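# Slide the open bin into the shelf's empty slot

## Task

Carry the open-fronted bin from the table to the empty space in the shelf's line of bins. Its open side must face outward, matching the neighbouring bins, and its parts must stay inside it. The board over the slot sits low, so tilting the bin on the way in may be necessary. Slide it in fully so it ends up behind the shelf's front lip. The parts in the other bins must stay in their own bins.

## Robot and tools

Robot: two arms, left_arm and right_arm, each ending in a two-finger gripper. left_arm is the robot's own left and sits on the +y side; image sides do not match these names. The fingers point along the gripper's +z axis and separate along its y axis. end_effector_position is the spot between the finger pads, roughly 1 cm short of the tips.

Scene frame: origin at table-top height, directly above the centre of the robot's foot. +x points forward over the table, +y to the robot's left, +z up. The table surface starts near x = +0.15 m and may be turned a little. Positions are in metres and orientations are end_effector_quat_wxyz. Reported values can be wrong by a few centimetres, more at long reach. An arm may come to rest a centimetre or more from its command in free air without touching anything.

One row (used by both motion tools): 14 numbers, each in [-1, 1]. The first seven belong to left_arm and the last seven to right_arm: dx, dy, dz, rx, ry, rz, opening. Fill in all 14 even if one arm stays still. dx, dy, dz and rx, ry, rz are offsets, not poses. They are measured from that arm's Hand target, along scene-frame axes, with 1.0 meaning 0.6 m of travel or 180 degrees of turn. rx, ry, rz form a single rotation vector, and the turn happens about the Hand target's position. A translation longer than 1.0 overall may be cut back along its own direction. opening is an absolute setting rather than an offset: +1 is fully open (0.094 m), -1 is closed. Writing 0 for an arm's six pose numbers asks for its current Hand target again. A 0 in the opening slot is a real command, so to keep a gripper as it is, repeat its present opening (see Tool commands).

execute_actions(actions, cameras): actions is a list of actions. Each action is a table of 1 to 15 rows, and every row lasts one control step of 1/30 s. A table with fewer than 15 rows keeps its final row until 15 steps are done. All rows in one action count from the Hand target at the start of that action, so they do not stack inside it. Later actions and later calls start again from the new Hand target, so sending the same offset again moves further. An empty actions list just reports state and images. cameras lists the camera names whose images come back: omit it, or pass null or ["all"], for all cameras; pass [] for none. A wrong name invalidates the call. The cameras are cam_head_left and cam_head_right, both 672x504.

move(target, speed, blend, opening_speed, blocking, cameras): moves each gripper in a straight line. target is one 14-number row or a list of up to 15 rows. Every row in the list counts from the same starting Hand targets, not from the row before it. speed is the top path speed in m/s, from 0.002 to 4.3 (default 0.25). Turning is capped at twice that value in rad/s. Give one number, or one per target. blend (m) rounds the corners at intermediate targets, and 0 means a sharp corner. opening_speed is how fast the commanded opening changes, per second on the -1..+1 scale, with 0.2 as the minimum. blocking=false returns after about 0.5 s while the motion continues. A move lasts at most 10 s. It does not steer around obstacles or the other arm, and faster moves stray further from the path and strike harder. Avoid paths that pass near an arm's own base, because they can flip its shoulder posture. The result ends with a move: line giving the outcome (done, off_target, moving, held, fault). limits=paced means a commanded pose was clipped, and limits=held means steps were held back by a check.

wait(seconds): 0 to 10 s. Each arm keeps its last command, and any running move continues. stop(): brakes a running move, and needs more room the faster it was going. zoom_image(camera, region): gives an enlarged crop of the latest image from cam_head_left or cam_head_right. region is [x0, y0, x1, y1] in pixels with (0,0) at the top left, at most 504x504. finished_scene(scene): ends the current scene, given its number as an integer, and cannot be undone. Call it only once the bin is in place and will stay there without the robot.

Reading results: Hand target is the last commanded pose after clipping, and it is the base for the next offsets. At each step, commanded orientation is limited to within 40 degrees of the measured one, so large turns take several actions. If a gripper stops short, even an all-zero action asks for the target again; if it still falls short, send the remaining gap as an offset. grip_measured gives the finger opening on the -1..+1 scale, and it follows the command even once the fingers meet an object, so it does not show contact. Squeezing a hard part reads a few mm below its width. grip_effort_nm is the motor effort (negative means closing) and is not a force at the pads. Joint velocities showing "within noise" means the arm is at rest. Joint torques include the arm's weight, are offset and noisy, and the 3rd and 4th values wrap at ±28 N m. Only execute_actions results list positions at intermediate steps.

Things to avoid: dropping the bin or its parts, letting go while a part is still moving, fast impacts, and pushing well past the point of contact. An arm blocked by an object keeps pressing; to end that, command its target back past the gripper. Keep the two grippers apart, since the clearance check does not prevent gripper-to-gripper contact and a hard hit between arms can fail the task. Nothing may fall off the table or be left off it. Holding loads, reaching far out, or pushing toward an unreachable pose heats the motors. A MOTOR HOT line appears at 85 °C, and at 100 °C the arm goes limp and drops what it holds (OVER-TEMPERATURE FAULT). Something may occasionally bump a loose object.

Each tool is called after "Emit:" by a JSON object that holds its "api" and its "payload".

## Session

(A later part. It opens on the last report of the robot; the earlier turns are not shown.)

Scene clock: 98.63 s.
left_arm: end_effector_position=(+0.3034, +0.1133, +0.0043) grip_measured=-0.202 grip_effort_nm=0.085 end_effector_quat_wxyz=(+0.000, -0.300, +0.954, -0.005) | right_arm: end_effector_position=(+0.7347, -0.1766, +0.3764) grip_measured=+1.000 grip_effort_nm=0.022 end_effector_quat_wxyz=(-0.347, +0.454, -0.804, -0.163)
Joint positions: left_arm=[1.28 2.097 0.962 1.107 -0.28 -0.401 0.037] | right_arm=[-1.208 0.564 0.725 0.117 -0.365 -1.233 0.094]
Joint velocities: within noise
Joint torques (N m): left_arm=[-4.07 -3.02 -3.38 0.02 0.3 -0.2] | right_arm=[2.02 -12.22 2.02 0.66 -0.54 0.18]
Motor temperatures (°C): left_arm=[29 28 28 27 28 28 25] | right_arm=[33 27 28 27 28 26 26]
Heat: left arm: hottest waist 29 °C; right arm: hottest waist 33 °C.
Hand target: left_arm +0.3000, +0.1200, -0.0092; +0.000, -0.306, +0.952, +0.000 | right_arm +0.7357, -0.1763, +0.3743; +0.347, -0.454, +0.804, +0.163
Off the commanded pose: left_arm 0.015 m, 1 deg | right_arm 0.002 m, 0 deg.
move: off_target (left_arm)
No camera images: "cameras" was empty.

Emit:
{"api": "move", "payload": {"target": [[0, 0, 0.165, 0, 0, 0, 0.064, 0,0,0,0,0,0,1],[0.0528, -0.1537, 0.165, 0, 0, 0, 0.064, 0,0,0,0,0,0,1]], "speed": 0.15}}

Scene clock: 103.13 s.
left_arm: end_effector_position=(+0.3308, +0.0328, +0.0888) grip_measured=+0.062 grip_effort_nm=0.085 end_effector_quat_wxyz=(+0.002, -0.300, +0.954, +0.003) | right_arm: end_effector_position=(+0.7347, -0.1766, +0.3764) grip_measured=+1.000 grip_effort_nm=0.022 end_effector_quat_wxyz=(-0.347, +0.454, -0.804, -0.163)
Joint positions: left_arm=[1.045 2.015 0.828 1.157 -0.531 -0.407 0.05] | right_arm=[-1.208 0.564 0.725 0.117 -0.365 -1.233 0.094]
Joint velocities: within noise
Joint torques (N m): left_arm=[-9.41 -4.6 -5.24 0.51 -0.1 -0.28] | right_arm=[1.9 -12.51 2.1 0.7 -0.57 0.14]
Motor temperatures (°C): left_arm=[29 28 28 27 28 28 25] | right_arm=[33 27 28 27 28 26 26]
Heat: left arm: hottest waist 29 °C; right arm: hottest waist 33 °C.
Hand target: left_arm +0.3316, +0.0277, +0.0898; +0.000, -0.306, +0.952, +0.000 | right_arm +0.7357, -0.1763, +0.3743; +0.347, -0.454, +0.804, +0.163
Off the commanded pose: left_arm 0.005 m, 1 deg | right_arm 0.002 m, 0 deg.
move: done

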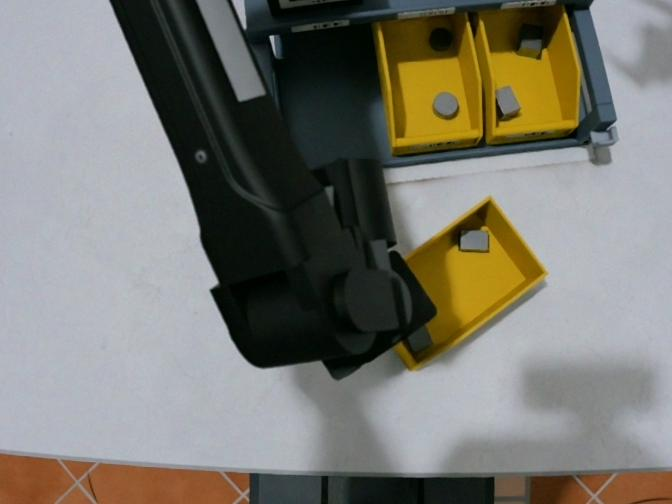

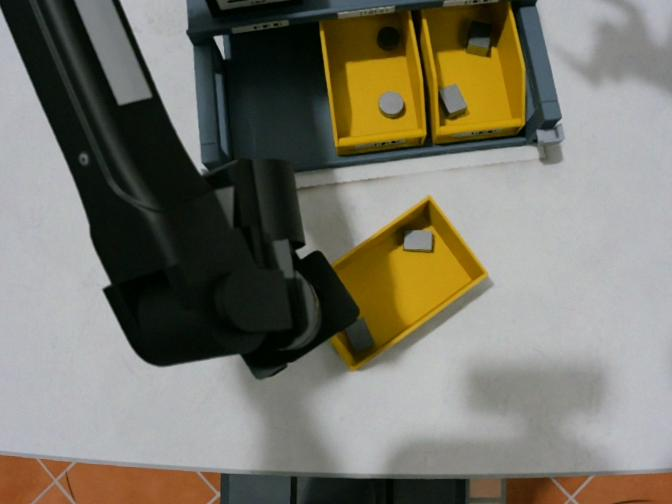

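Emit:
{"api": "move", "payload": {"target": [0.007, -0.0107, -0.065, 0, 0, 0, 0.064, 0,0,0,0,0,0,1], "speed": 0.1}}

Scene clock: 111.57 s.
left_arm: end_effector_position=(+0.3404, +0.0167, +0.0548) grip_measured=+0.062 grip_effort_nm=0.085 end_effector_quat_wxyz=(+0.003, -0.302, +0.953, -0.004) | right_arm: end_effector_position=(+0.7347, -0.1766, +0.3764) grip_measured=+1.000 grip_effort_nm=0.022 end_effector_quat_wxyz=(-0.347, +0.454, -0.804, -0.163)
Joint positions: left_arm=[1.053 2.05 0.939 1.086 -0.51 -0.409 0.05] | right_arm=[-1.208 0.564 0.725 0.117 -0.365 -1.233 0.094]
Joint velocities: within noise
Joint torques (N m): left_arm=[-7.88 -4.25 -5.01 0.58 0.11 -0.25] | right_arm=[1.85 -12.04 2.07 0.7 -0.55 0.18]
Motor temperatures (°C): left_arm=[29 28 28 27 27 28 25] | right_arm=[33 28 28 27 28 26 26]
Heat: left arm: hottest waist 29 °C; right arm: hottest waist 33 °C.
Hand target: left_arm +0.3359, +0.0213, +0.0508; +0.000, -0.306, +0.952, +0.000 | right_arm +0.7357, -0.1763, +0.3743; +0.347, -0.454, +0.804, +0.163
Off the commanded pose: left_arm 0.008 m, 1 deg | right_arm 0.002 m, 0 deg.
move: done

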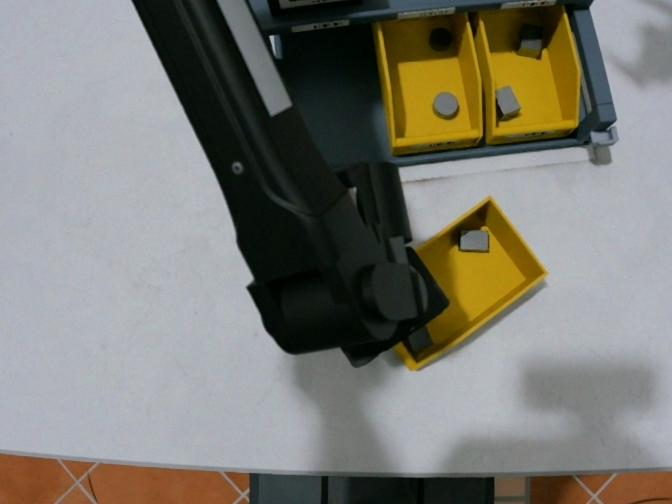

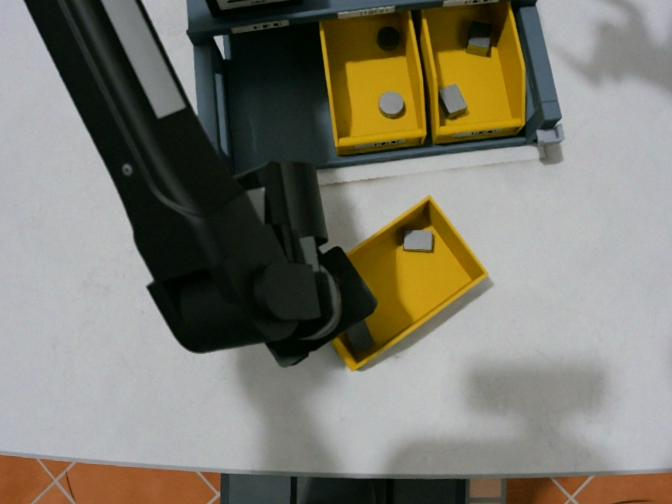

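Emit:
{"api": "move", "payload": {"target": [-0.006, 0.006, -0.062, 0, 0, 0, 0.064, 0,0,0,0,0,0,1], "speed": 0.06}}

Scene clock: 113.70 s.
left_arm: end_effector_position=(+0.3348, +0.0202, +0.0180) grip_measured=+0.062 grip_effort_nm=0.085 end_effector_quat_wxyz=(+0.002, -0.301, +0.954, -0.004) | right_arm: end_effector_position=(+0.7347, -0.1766, +0.3764) grip_measured=+1.000 grip_effort_nm=0.017 end_effector_quat_wxyz=(-0.347, +0.454, -0.804, -0.163)
Joint positions: left_arm=[1.095 2.102 1.034 1.04 -0.469 -0.409 0.05] | right_arm=[-1.208 0.564 0.725 0.117 -0.365 -1.233 0.094]
Joint velocities: within noise
Joint torques (N m): left_arm=[-7.88 -3.43 -4.78 0.68 0.16 -0.24] | right_arm=[1.96 -12.51 2.07 0.53 -0.53 0.15]
Motor temperatures (°C): left_arm=[29 28 28 27 27 28 25] | right_arm=[33 28 28 27 28 26 26]
Heat: left arm: hottest waist 29 °C; right arm: hottest waist 33 °C.
Hand target: left_arm +0.3321, +0.0249, +0.0136; +0.000, -0.306, +0.952, +0.000 | right_arm +0.7357, -0.1763, +0.3743; +0.347, -0.454, +0.804, +0.163
Off the commanded pose: left_arm 0.007 m, 1 deg | right_arm 0.002 m, 0 deg.
move: done

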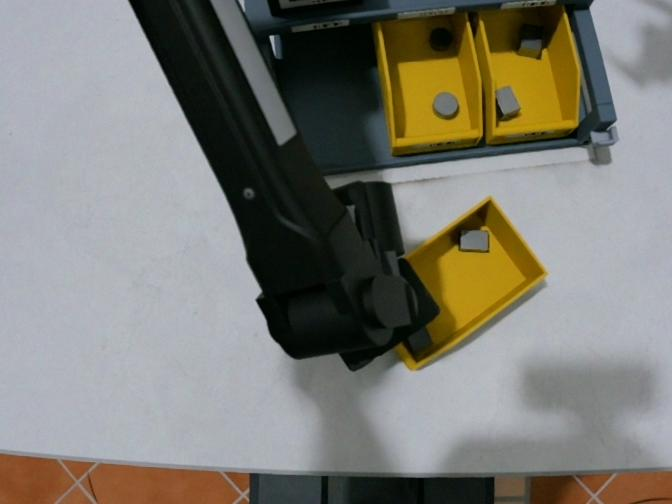

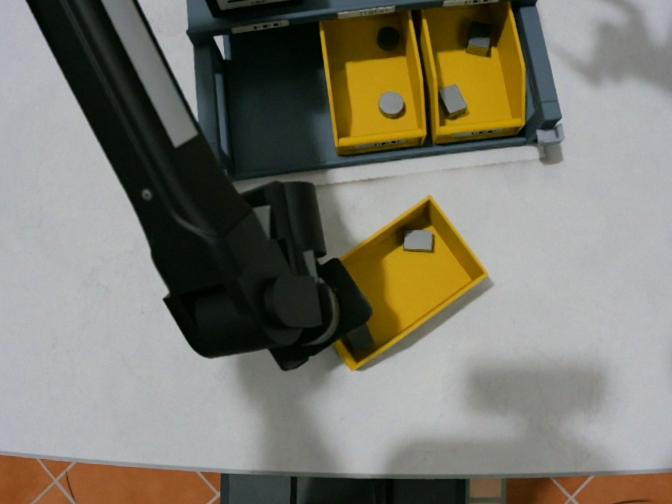

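Emit:
{"api": "move", "payload": {"target": [0, 0, -0.008, 0, 0, 0, 0.064, 0,0,0,0,0,0,1], "speed": 0.06, "cameras": []}}

Emit:
{"api": "move", "payload": {"target": [0, 0, 0, 0, 0, 0, -0.7, 0,0,0,0,0,0,1], "speed": 0.06, "opening_speed": 0.4}}

Scene clock: 115.67 s.
left_arm: end_effector_position=(+0.3342, +0.0181, +0.0145) grip_measured=+0.062 grip_effort_nm=0.085 end_effector_quat_wxyz=(+0.000, -0.301, +0.954, -0.005) | right_arm: end_effector_position=(+0.7347, -0.1766, +0.3764) grip_measured=+1.000 grip_effort_nm=0.022 end_effector_quat_wxyz=(-0.347, +0.454, -0.804, -0.163)
Joint positions: left_arm=[1.095 2.108 1.046 1.031 -0.465 -0.409 0.05] | right_arm=[-1.208 0.564 0.725 0.117 -0.365 -1.233 0.094]
Joint velocities: within noise
Joint torques (N m): left_arm=[-8.06 -4.48 -4.77 0.8 0.13 -0.27] | right_arm=[2.02 -12.4 2.1 0.65 -0.54 0.16]
Motor temperatures (°C): left_arm=[29 28 28 27 27 28 25] | right_arm=[33 28 28 27 28 26 26]
Heat: left arm: hottest waist 29 °C; right arm: hottest waist 33 °C.
Hand target: left_arm +0.3322, +0.0249, +0.0088; +0.000, -0.306, +0.952, +0.000 | right_arm +0.7357, -0.1763, +0.3743; +0.347, -0.454, +0.804, +0.163
Off the commanded pose: left_arm 0.009 m, 1 deg | right_arm 0.002 m, 0 deg.
move: done
No camera images: "cameras" was empty.

Scene clock: 117.80 s.
left_arm: end_effector_position=(+0.3341, +0.0188, +0.0142) grip_measured=-0.698 grip_effort_nm=-0.120 end_effector_quat_wxyz=(+0.000, -0.301, +0.954, -0.005) | right_arm: end_effector_position=(+0.7347, -0.1766, +0.3764) grip_measured=+1.000 grip_effort_nm=0.022 end_effector_quat_wxyz=(-0.347, +0.454, -0.804, -0.163)
Joint positions: left_arm=[1.097 2.108 1.046 1.031 -0.463 -0.409 0.014] | right_arm=[-1.208 0.564 0.725 0.117 -0.365 -1.233 0.094]
Joint velocities: within noise
Joint torques (N m): left_arm=[-8.23 -4.07 -4.51 0.7 0.06 -0.2] | right_arm=[1.85 -12.04 2.13 0.7 -0.54 0.14]
Motor temperatures (°C): left_arm=[29 28 28 27 27 28 25] | right_arm=[33 28 28 27 28 26 26]
Heat: left arm: hottest waist 29 °C; right arm: hottest waist 33 °C.
Hand target: left_arm +0.3322, +0.0251, +0.0088; +0.000, -0.306, +0.952, +0.000 | right_arm +0.7357, -0.1763, +0.3743; +0.347, -0.454, +0.804, +0.163
Off the commanded pose: left_arm 0.008 m, 1 deg | right_arm 0.002 m, 0 deg.
move: done

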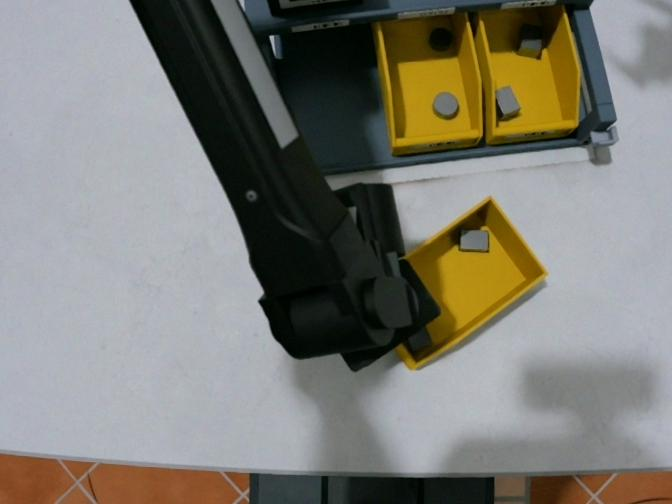

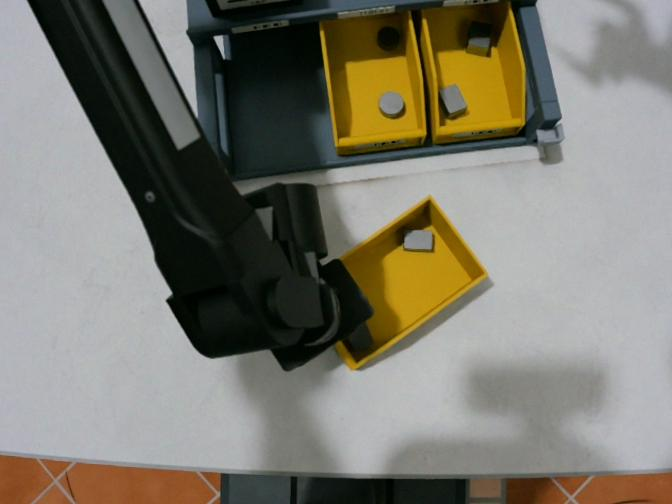

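Emit:
{"api": "move", "payload": {"target": [0, 0, 0, 0, 0, 0, -0.97, 0,0,0,0,0,0,1], "speed": 0.06, "opening_speed": 0.3}}

Scene clock: 119.43 s.
left_arm: end_effector_position=(+0.3341, +0.0186, +0.0142) grip_measured=-0.786 grip_effort_nm=-1.043 end_effector_quat_wxyz=(+0.000, -0.302, +0.953, -0.006) | right_arm: end_effector_position=(+0.7347, -0.1766, +0.3764) grip_measured=+1.000 grip_effort_nm=0.017 end_effector_quat_wxyz=(-0.347, +0.454, -0.804, -0.163)
Joint positions: left_arm=[1.097 2.108 1.046 1.031 -0.462 -0.411 0.01] | right_arm=[-1.208 0.564 0.725 0.117 -0.365 -1.233 0.094]
Joint velocities: within noise
Joint torques (N m): left_arm=[-8.23 -4.13 -4.62 0.51 0.04 -0.2] | right_arm=[1.96 -11.99 2.1 0.69 -0.54 0.13]
Motor temperatures (°C): left_arm=[29 28 28 27 27 28 25] | right_arm=[33 28 28 27 28 26 26]
Heat: left arm: hottest waist 29 °C; right arm: hottest waist 33 °C.
Hand target: left_arm +0.3322, +0.0250, +0.0088; +0.000, -0.306, +0.952, +0.000 | right_arm +0.7357, -0.1763, +0.3743; +0.347, -0.454, +0.804, +0.163
Off the commanded pose: left_arm 0.009 m, 1 deg | right_arm 0.002 m, 0 deg.
move: done

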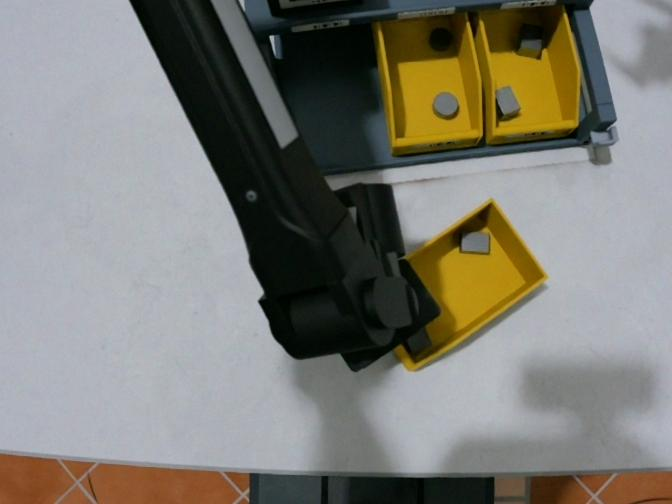

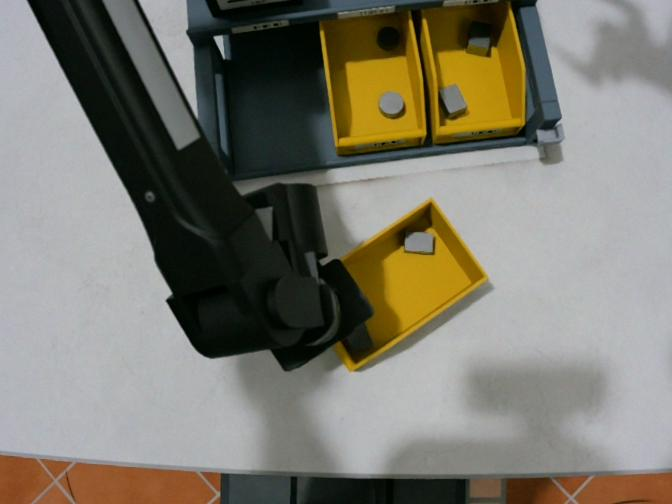

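Emit:
{"api": "move", "payload": {"target": [0, 0, 0.08, 0, 0, 0, -0.97, 0,0,0,0,0,0,1], "speed": 0.08}}

Scene clock: 121.53 s.
left_arm: end_effector_position=(+0.3462, +0.0381, +0.0322) grip_measured=-0.786 grip_effort_nm=-1.048 end_effector_quat_wxyz=(+0.019, -0.310, +0.950, +0.014) | right_arm: end_effector_position=(+0.7347, -0.1766, +0.3764) grip_measured=+1.000 grip_effort_nm=0.022 end_effector_quat_wxyz=(-0.347, +0.454, -0.804, -0.163)
Joint positions: left_arm=[1.097 2.062 0.982 1.087 -0.506 -0.411 0.01] | right_arm=[-1.208 0.564 0.725 0.117 -0.365 -1.233 0.094]
Joint velocities: within noise
Joint torques (N m): left_arm=[-10.87 -5.71 -9.52 1.26 0.1 -0.2] | right_arm=[2.02 -11.69 2.25 0.61 -0.55 0.16]
Motor temperatures (°C): left_arm=[29 27 28 27 27 28 26] | right_arm=[33 28 28 27 28 26 26]
Heat: left arm: hottest waist 29 °C; right arm: hottest waist 33 °C.
Hand target: left_arm +0.3320, +0.0250, +0.0567; +0.000, -0.306, +0.952, +0.000 | right_arm +0.7357, -0.1763, +0.3743; +0.347, -0.454, +0.804, +0.163
Off the commanded pose: left_arm 0.031 m, 3 deg | right_arm 0.002 m, 0 deg.
move: off_target (left_arm)

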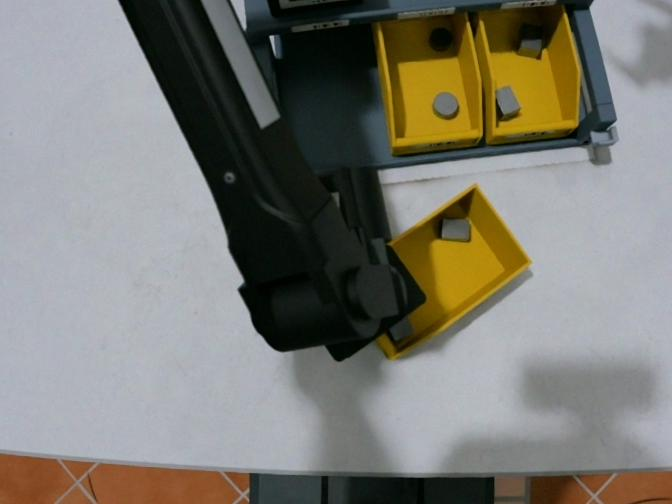

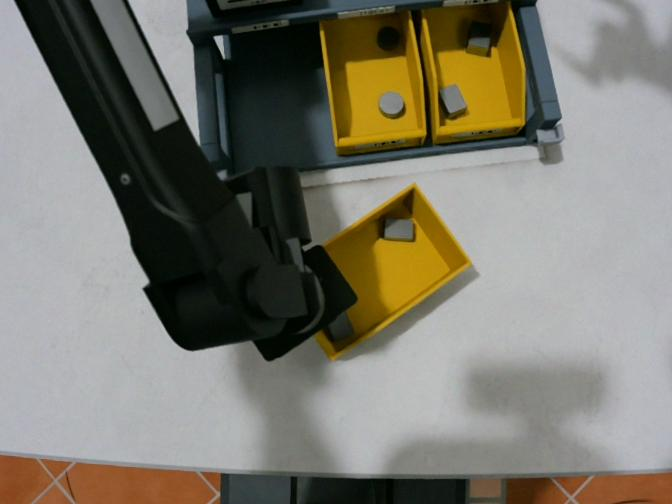

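Emit:
{"api": "move", "payload": {"target": [0, 0, 0.08, 0, 0, 0, -0.97, 0,0,0,0,0,0,1], "speed": 0.08}}

Scene clock: 123.43 s.
left_arm: end_effector_position=(+0.3443, +0.0366, +0.0792) grip_measured=-0.787 grip_effort_nm=-1.043 end_effector_quat_wxyz=(+0.018, -0.310, +0.950, +0.016) | right_arm: end_effector_position=(+0.7347, -0.1766, +0.3764) grip_measured=+1.000 grip_effort_nm=0.017 end_effector_quat_wxyz=(-0.347, +0.454, -0.804, -0.163)
Joint positions: left_arm=[1.048 2.011 0.858 1.157 -0.557 -0.411 0.01] | right_arm=[-1.208 0.564 0.725 0.117 -0.365 -1.233 0.094]
Joint velocities: within noise
Joint torques (N m): left_arm=[-10.93 -6.53 -9.63 1.28 0.15 -0.23] | right_arm=[2.08 -12.4 2.07 0.66 -0.53 0.18]
Motor temperatures (°C): left_arm=[29 27 28 27 27 28 26] | right_arm=[33 28 28 27 28 26 26]
Heat: left arm: hottest waist 29 °C; right arm: hottest waist 33 °C.
Hand target: left_arm +0.3322, +0.0249, +0.1048; +0.000, -0.306, +0.952, +0.000 | right_arm +0.7357, -0.1763, +0.3743; +0.347, -0.454, +0.804, +0.163
Off the commanded pose: left_arm 0.031 m, 3 deg | right_arm 0.002 m, 0 deg.
move: off_target (left_arm)

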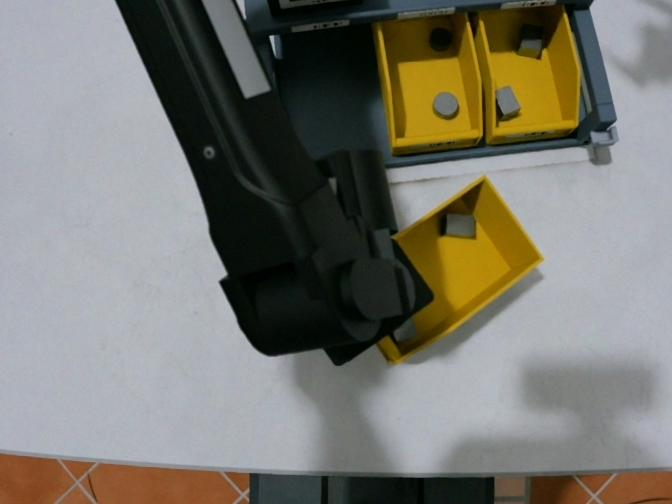

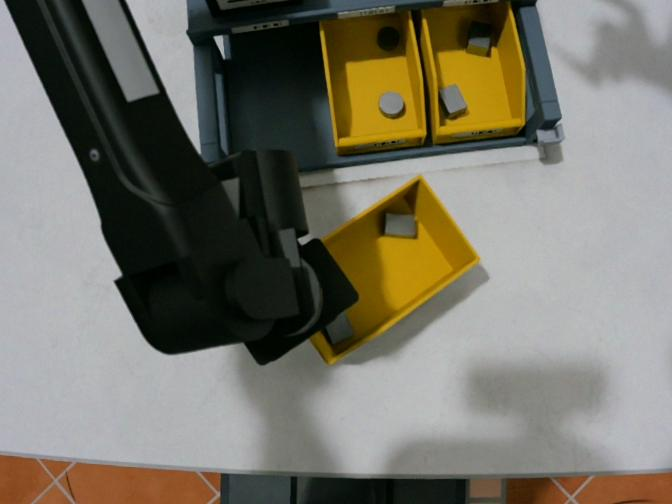

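Emit:
{"api": "move", "payload": {"target": [-0.03, 0.06, 0.15, 0, 0, 0.34, -0.97, 0,0,0,0,0,0,1], "speed": 0.1}}

Scene clock: 135.77 s.
left_arm: end_effector_position=(+0.3227, +0.0662, +0.1687) grip_measured=-0.787 grip_effort_nm=-1.048 end_effector_quat_wxyz=(+0.021, -0.749, +0.662, +0.004) | right_arm: end_effector_position=(+0.7347, -0.1766, +0.3764) grip_measured=+1.000 grip_effort_nm=0.022 end_effector_quat_wxyz=(-0.347, +0.454, -0.804, -0.163)
Joint positions: left_arm=[1.008 1.948 0.59 1.358 -0.593 -1.477 0.01] | right_arm=[-1.208 0.564 0.725 0.117 -0.365 -1.233 0.094]
Joint velocities: within noise
Joint torques (N m): left_arm=[-9.93 -5.48 -10.11 1.33 -0.07 -0.28] | right_arm=[1.9 -12.16 2.14 0.65 -0.55 0.15]
Motor temperatures (°C): left_arm=[29 27 29 27 27 28 26] | right_arm=[33 28 28 27 28 26 26]
Heat: left arm: hottest waist 29 °C; right arm: hottest waist 33 °C.
Hand target: left_arm +0.3141, +0.0610, +0.1948; +0.000, +0.748, -0.664, +0.000 | right_arm +0.7357, -0.1763, +0.3743; +0.347, -0.454, +0.804, +0.163
Off the commanded pose: left_arm 0.028 m, 2 deg | right_arm 0.002 m, 0 deg.
move: off_target (left_arm)

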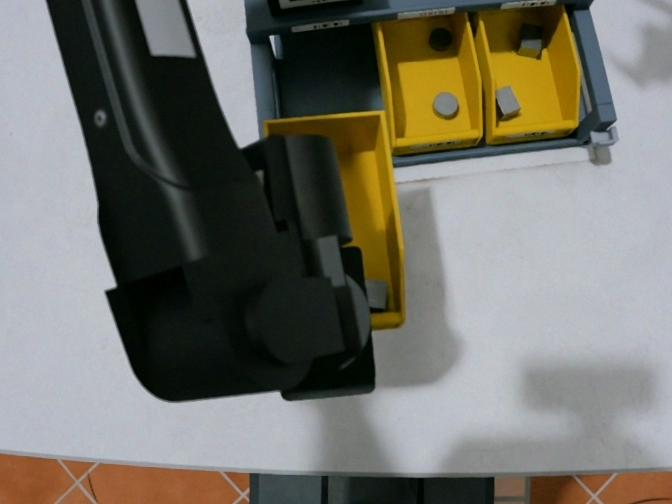

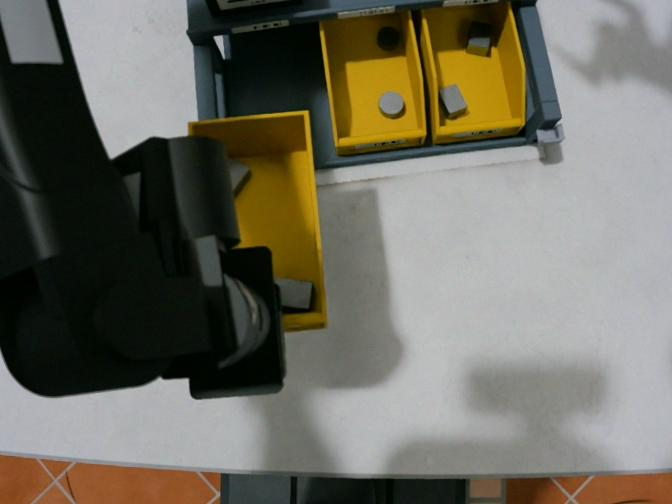

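Emit:
{"api": "move", "payload": {"target": [0.173, 0.0, -0.03, 0, 0, 0.008, -0.97, 0,0,0,0,0,0,1], "speed": 0.1}}

Emit:
{"api": "zoom_image", "payload": {"camera": "cam_head_left", "region": [230, 0, 480, 250]}}

Emit:
{"api": "zoom_image", "payload": {"camera": "cam_head_right", "region": [170, 0, 420, 250]}}

Scene clock: 148.87 s.
left_arm: end_effector_position=(+0.4138, +0.0740, +0.1687) grip_measured=-0.787 grip_effort_nm=-1.048 end_effector_quat_wxyz=(+0.008, -0.751, +0.660, +0.012) | right_arm: end_effector_position=(+0.7347, -0.1766, +0.3764) grip_measured=+1.000 grip_effort_nm=0.022 end_effector_quat_wxyz=(-0.347, +0.454, -0.804, -0.163)
Joint positions: left_arm=[0.987 1.623 0.617 0.97 -0.612 -1.504 0.01] | right_arm=[-1.208 0.564 0.725 0.117 -0.365 -1.233 0.094]
Joint velocities: within noise
Joint torques (N m): left_arm=[-9.58 -8.59 -5.05 0.75 -0.11 -0.26] | right_arm=[2.02 -12.16 2 0.7 -0.54 0.16]
Motor temperatures (°C): left_arm=[29 27 30 27 27 27 26] | right_arm=[32 28 28 27 28 26 26]
Heat: left arm: hottest elbow 30 °C; right arm: hottest waist 32 °C.
Hand target: left_arm +0.4181, +0.0609, +0.1768; +0.000, +0.756, -0.654, +0.000 | right_arm +0.7357, -0.1763, +0.3743; +0.347, -0.454, +0.804, +0.163
Off the commanded pose: left_arm 0.016 m, 2 deg | right_arm 0.002 m, 0 deg.
move: off_target (left_arm)

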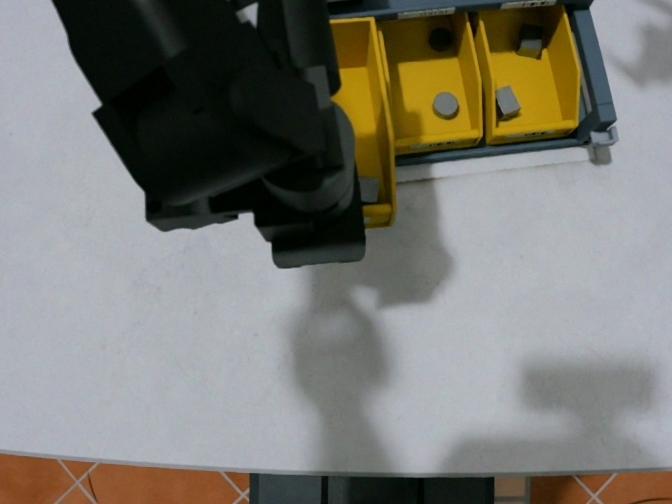

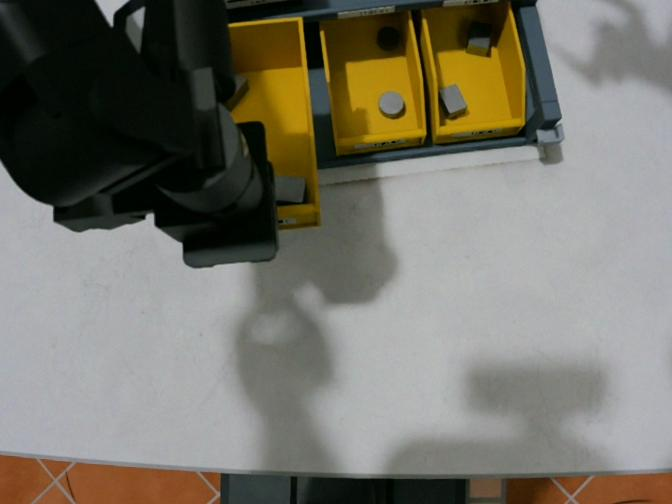

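Scaled by 2.016.

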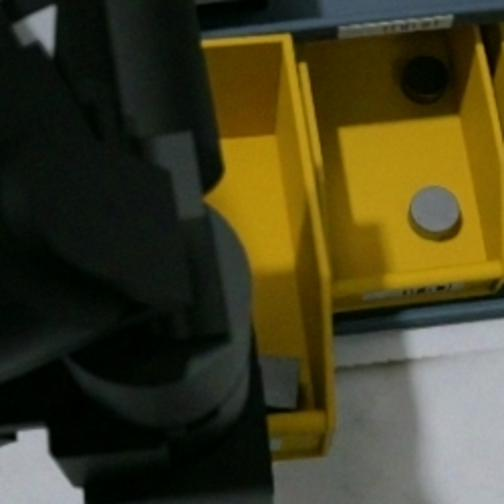

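Scaled by 2.016.

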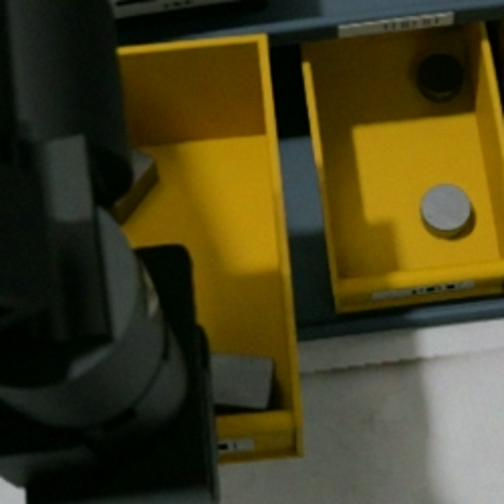

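Emit:
{"api": "move", "payload": {"target": [0.02, -0.022, -0.01, 0, 0, 0.0167, -0.97, 0,0,0,0,0,0,1], "speed": 0.1}}

Emit:
{"api": "zoom_image", "payload": {"camera": "cam_head_left", "region": [230, 0, 480, 250]}}

Emit:
{"api": "zoom_image", "payload": {"camera": "cam_head_right", "region": [170, 0, 420, 250]}}

Scene clock: 158.20 s.
left_arm: end_effector_position=(+0.4253, +0.0612, +0.1632) grip_measured=-0.787 grip_effort_nm=-1.048 end_effector_quat_wxyz=(+0.008, -0.768, +0.640, +0.012) | right_arm: end_effector_position=(+0.7347, -0.1766, +0.3764) grip_measured=+1.000 grip_effort_nm=0.022 end_effector_quat_wxyz=(-0.347, +0.454, -0.804, -0.163)
Joint positions: left_arm=[0.964 1.623 0.658 0.927 -0.635 -1.557 0.01] | right_arm=[-1.208 0.564 0.725 0.117 -0.365 -1.233 0.094]
Joint velocities: within noise
Joint torques (N m): left_arm=[-9.93 -8.18 -4.62 0.66 -0.13 -0.31] | right_arm=[1.85 -12.04 2.14 0.68 -0.55 0.16]
Motor temperatures (°C): left_arm=[30 28 29 27 27 27 26] | right_arm=[32 28 28 27 28 25 26]
Heat: left arm: hottest waist 30 °C; right arm: hottest waist 32 °C.
Hand target: left_arm +0.4301, +0.0478, +0.1707; +0.000, +0.773, -0.634, +0.000 | right_arm +0.7357, -0.1763, +0.3743; +0.347, -0.454, +0.804, +0.163
Off the commanded pose: left_arm 0.016 m, 2 deg | right_arm 0.002 m, 0 deg.
move: off_target (left_arm)

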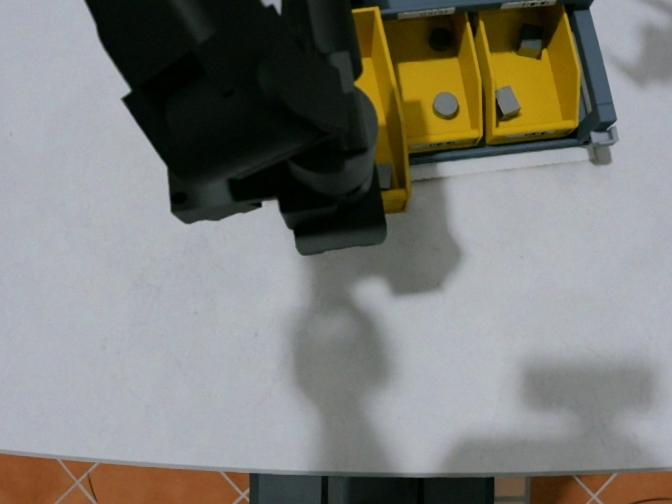

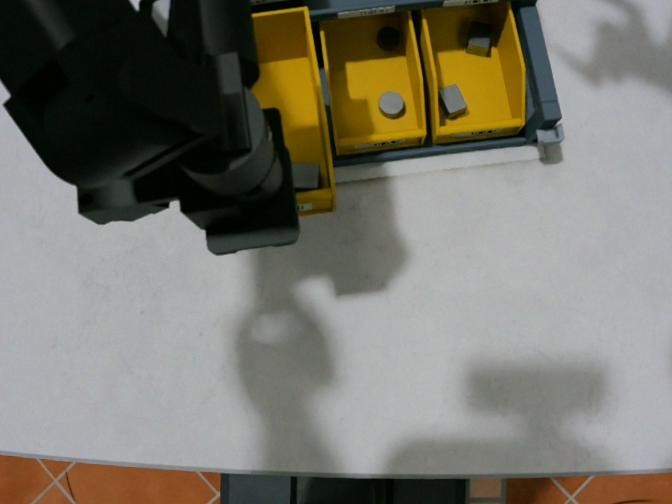

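Scaled by 2.016.

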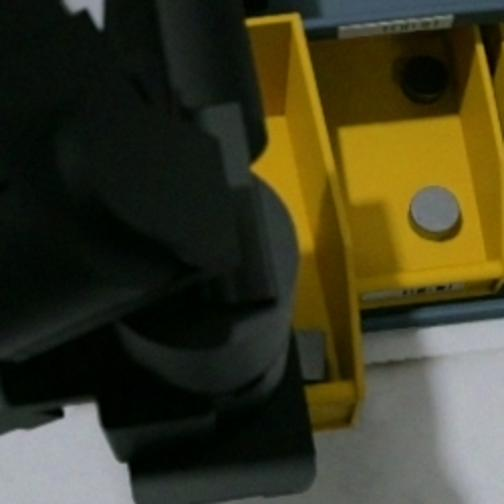

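Scaled by 2.016.

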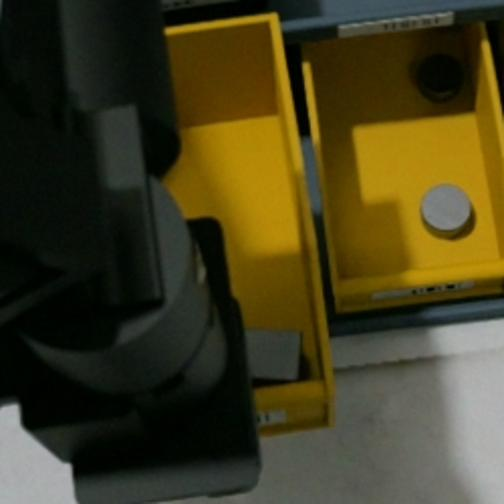

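Emit:
{"api": "move", "payload": {"target": [[0.042, 0.01, -0.05, -0.003, 0.022, 0, -0.97, 0,0,0,0,0,0,1],[0.042, 0.01, -0.12, -0.003, 0.022, 0, -0.97, 0,0,0,0,0,0,1]], "speed": 0.08}}

Emit:
{"api": "zoom_image", "payload": {"camera": "cam_head_left", "region": [270, 0, 520, 250]}}

Emit:
{"api": "zoom_image", "payload": {"camera": "cam_head_right", "region": [170, 0, 420, 250]}}

Scene clock: 163.00 s.
left_arm: end_effector_position=(+0.4535, +0.0558, +0.0976) grip_measured=-0.787 grip_effort_nm=-1.043 end_effector_quat_wxyz=(+0.023, +0.769, -0.638, -0.027) | right_arm: end_effector_position=(+0.7347, -0.1766, +0.3764) grip_measured=+1.000 grip_effort_nm=0.022 end_effector_quat_wxyz=(-0.347, +0.454, -0.804, -0.163)
Joint positions: left_arm=[1.031 1.646 0.861 0.669 -0.551 -1.6 0.01] | right_arm=[-1.208 0.564 0.725 0.117 -0.365 -1.233 0.094]
Joint velocities: within noise
Joint torques (N m): left_arm=[-7.82 -8.76 -4.25 0.4 0.09 -0.22] | right_arm=[2.02 -11.93 2.04 0.61 -0.54 0.15]
Motor temperatures (°C): left_arm=[30 28 29 27 27 27 27] | right_arm=[32 28 28 27 28 25 26]
Heat: left arm: hottest waist 30 °C; right arm: hottest waist 32 °C.
Hand target: left_arm +0.4551, +0.0537, +0.0988; +0.025, +0.773, -0.634, -0.024 | right_arm +0.7357, -0.1763, +0.3743; +0.347, -0.454, +0.804, +0.163
Off the commanded pose: left_arm 0.003 m, 1 deg | right_arm 0.002 m, 0 deg.
move: done

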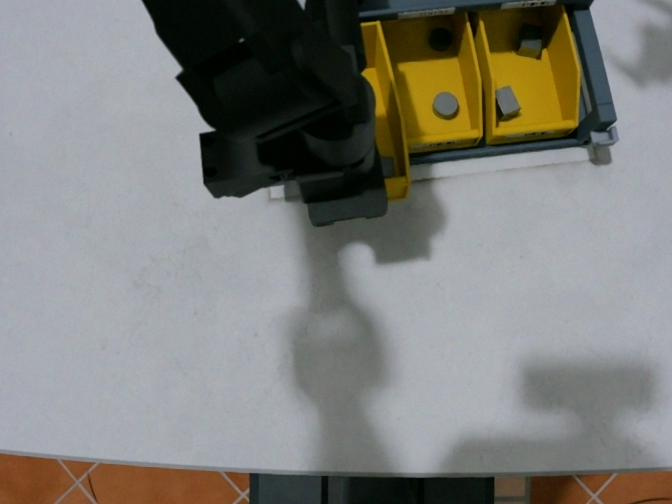

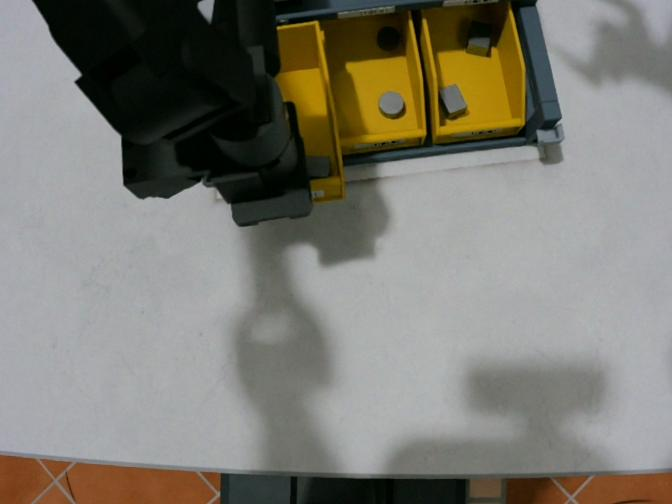

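Scaled by 2.016.

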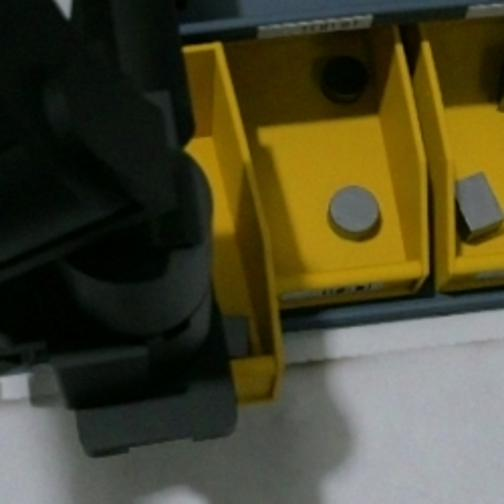

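Scaled by 2.016.

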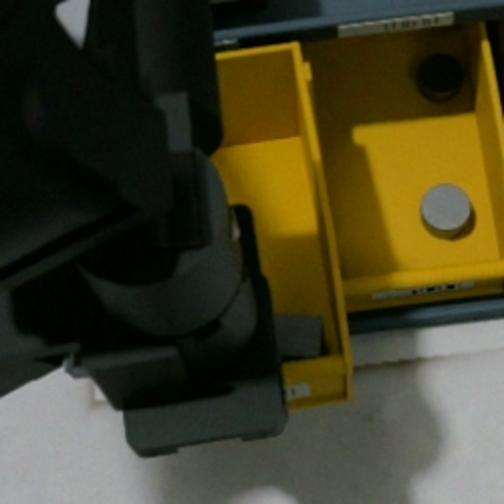

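Emit:
{"api": "zoom_image", "payload": {"camera": "cam_head_left", "region": [350, 0, 450, 100]}}

Emit:
{"api": "zoom_image", "payload": {"camera": "cam_head_left", "region": [350, 110, 450, 210]}}

Emit:
{"api": "zoom_image", "payload": {"camera": "cam_head_right", "region": [280, 0, 380, 100]}}

Emit:
{"api": "zoom_image", "payload": {"camera": "cam_head_right", "region": [280, 110, 380, 210]}}

Scaled by 5.040.

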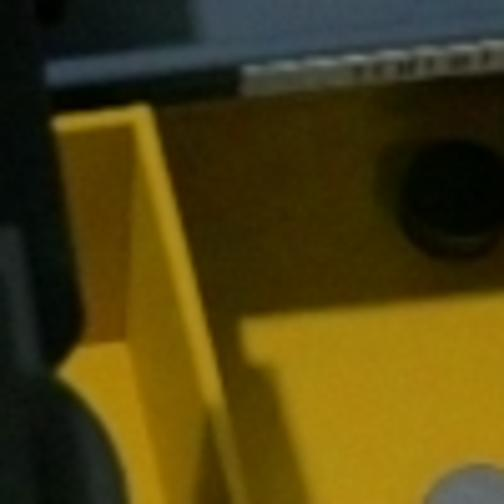

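Scaled by 5.040.

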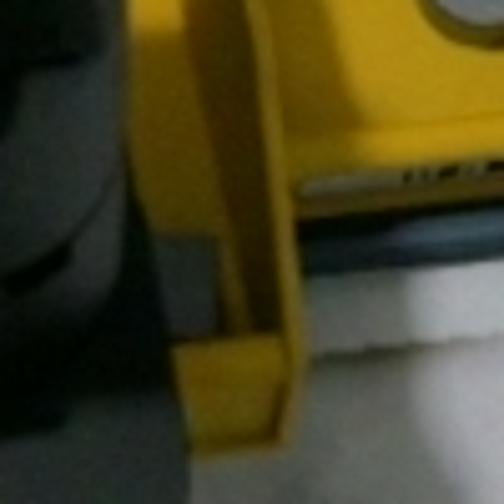

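Scaled by 5.040.

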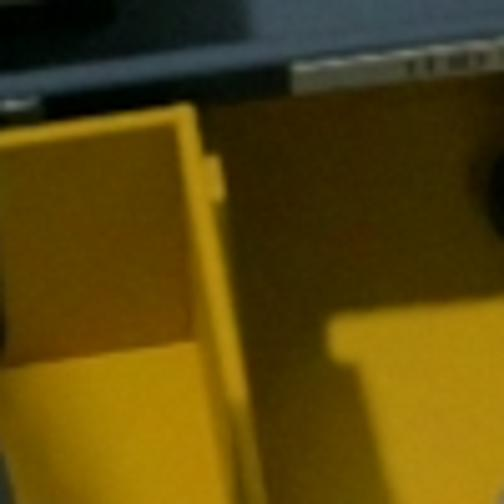

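Scaled by 5.040.

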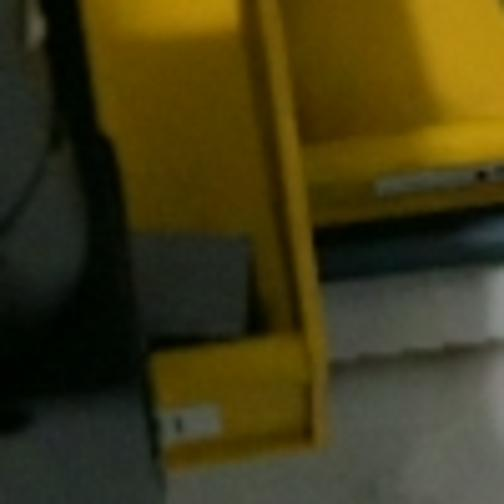

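Emit:
{"api": "move", "payload": {"target": [-0.002, 0.018, 0.01, 0, 0, 0, -0.97, 0,0,0,0,0,0,1], "speed": 0.05}}

Emit:
{"api": "zoom_image", "payload": {"camera": "cam_head_left", "region": [350, 0, 450, 100]}}

Emit:
{"api": "zoom_image", "payload": {"camera": "cam_head_right", "region": [280, 0, 380, 100]}}

Emit:
{"api": "zoom_image", "payload": {"camera": "cam_head_right", "region": [280, 110, 380, 210]}}

Scene clock: 173.27 s.
left_arm: end_effector_position=(+0.4579, +0.0614, +0.0957) grip_measured=-0.787 grip_effort_nm=-1.043 end_effector_quat_wxyz=(+0.021, +0.771, -0.636, -0.024) | right_arm: end_effector_position=(+0.7347, -0.1766, +0.3764) grip_measured=+1.000 grip_effort_nm=0.017 end_effector_quat_wxyz=(-0.347, +0.454, -0.804, -0.163)
Joint positions: left_arm=[1.042 1.637 0.861 0.669 -0.537 -1.6 0.01] | right_arm=[-1.208 0.564 0.725 0.117 -0.365 -1.233 0.094]
Joint velocities: within noise
Joint torques (N m): left_arm=[-7.53 -10.34 -6.22 0.72 0.07 -0.21] | right_arm=[1.96 -12.28 2.11 0.65 -0.57 0.18]
Motor temperatures (°C): left_arm=[29 28 29 27 27 27 27] | right_arm=[32 28 28 27 28 25 26]
Heat: left arm: hottest waist 29 °C; right arm: hottest waist 32 °C.
Hand target: left_arm +0.4539, +0.0645, +0.1048; +0.025, +0.773, -0.634, -0.024 | right_arm +0.7357, -0.1763, +0.3743; +0.347, -0.454, +0.804, +0.163
Off the commanded pose: left_arm 0.010 m, 1 deg | right_arm 0.002 m, 0 deg.
move: done

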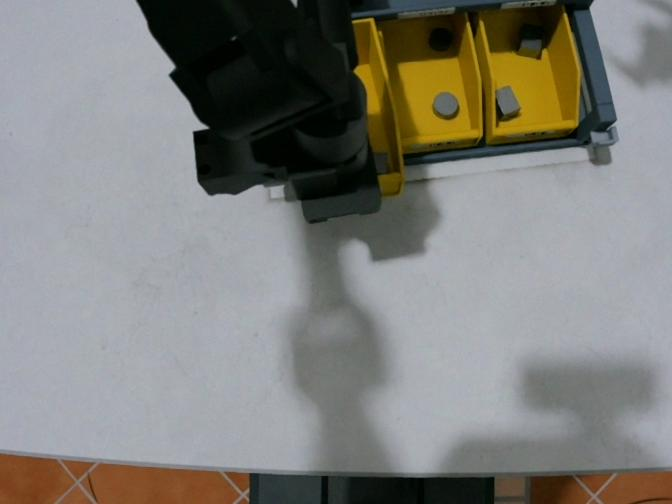

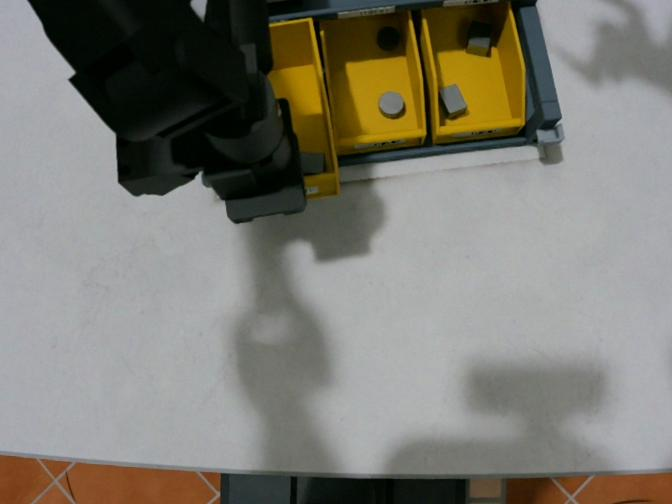

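Scaled by 5.040.

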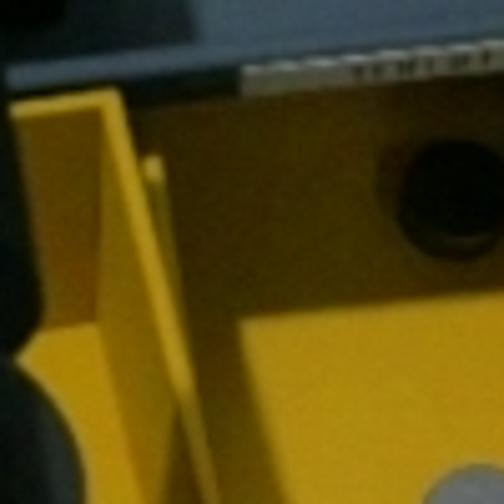

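Scaled by 5.040.

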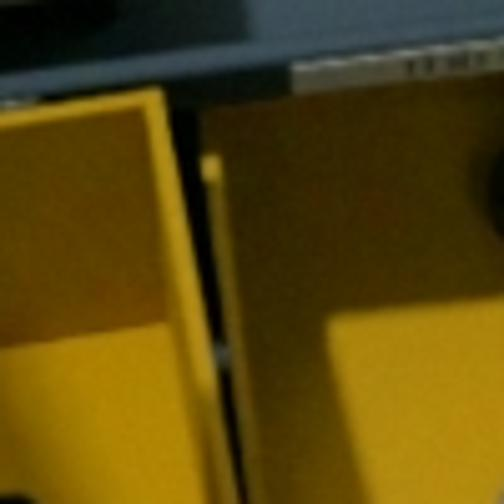

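Scaled by 5.040.

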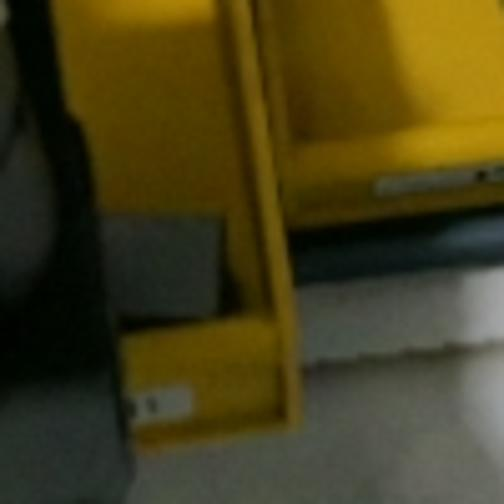

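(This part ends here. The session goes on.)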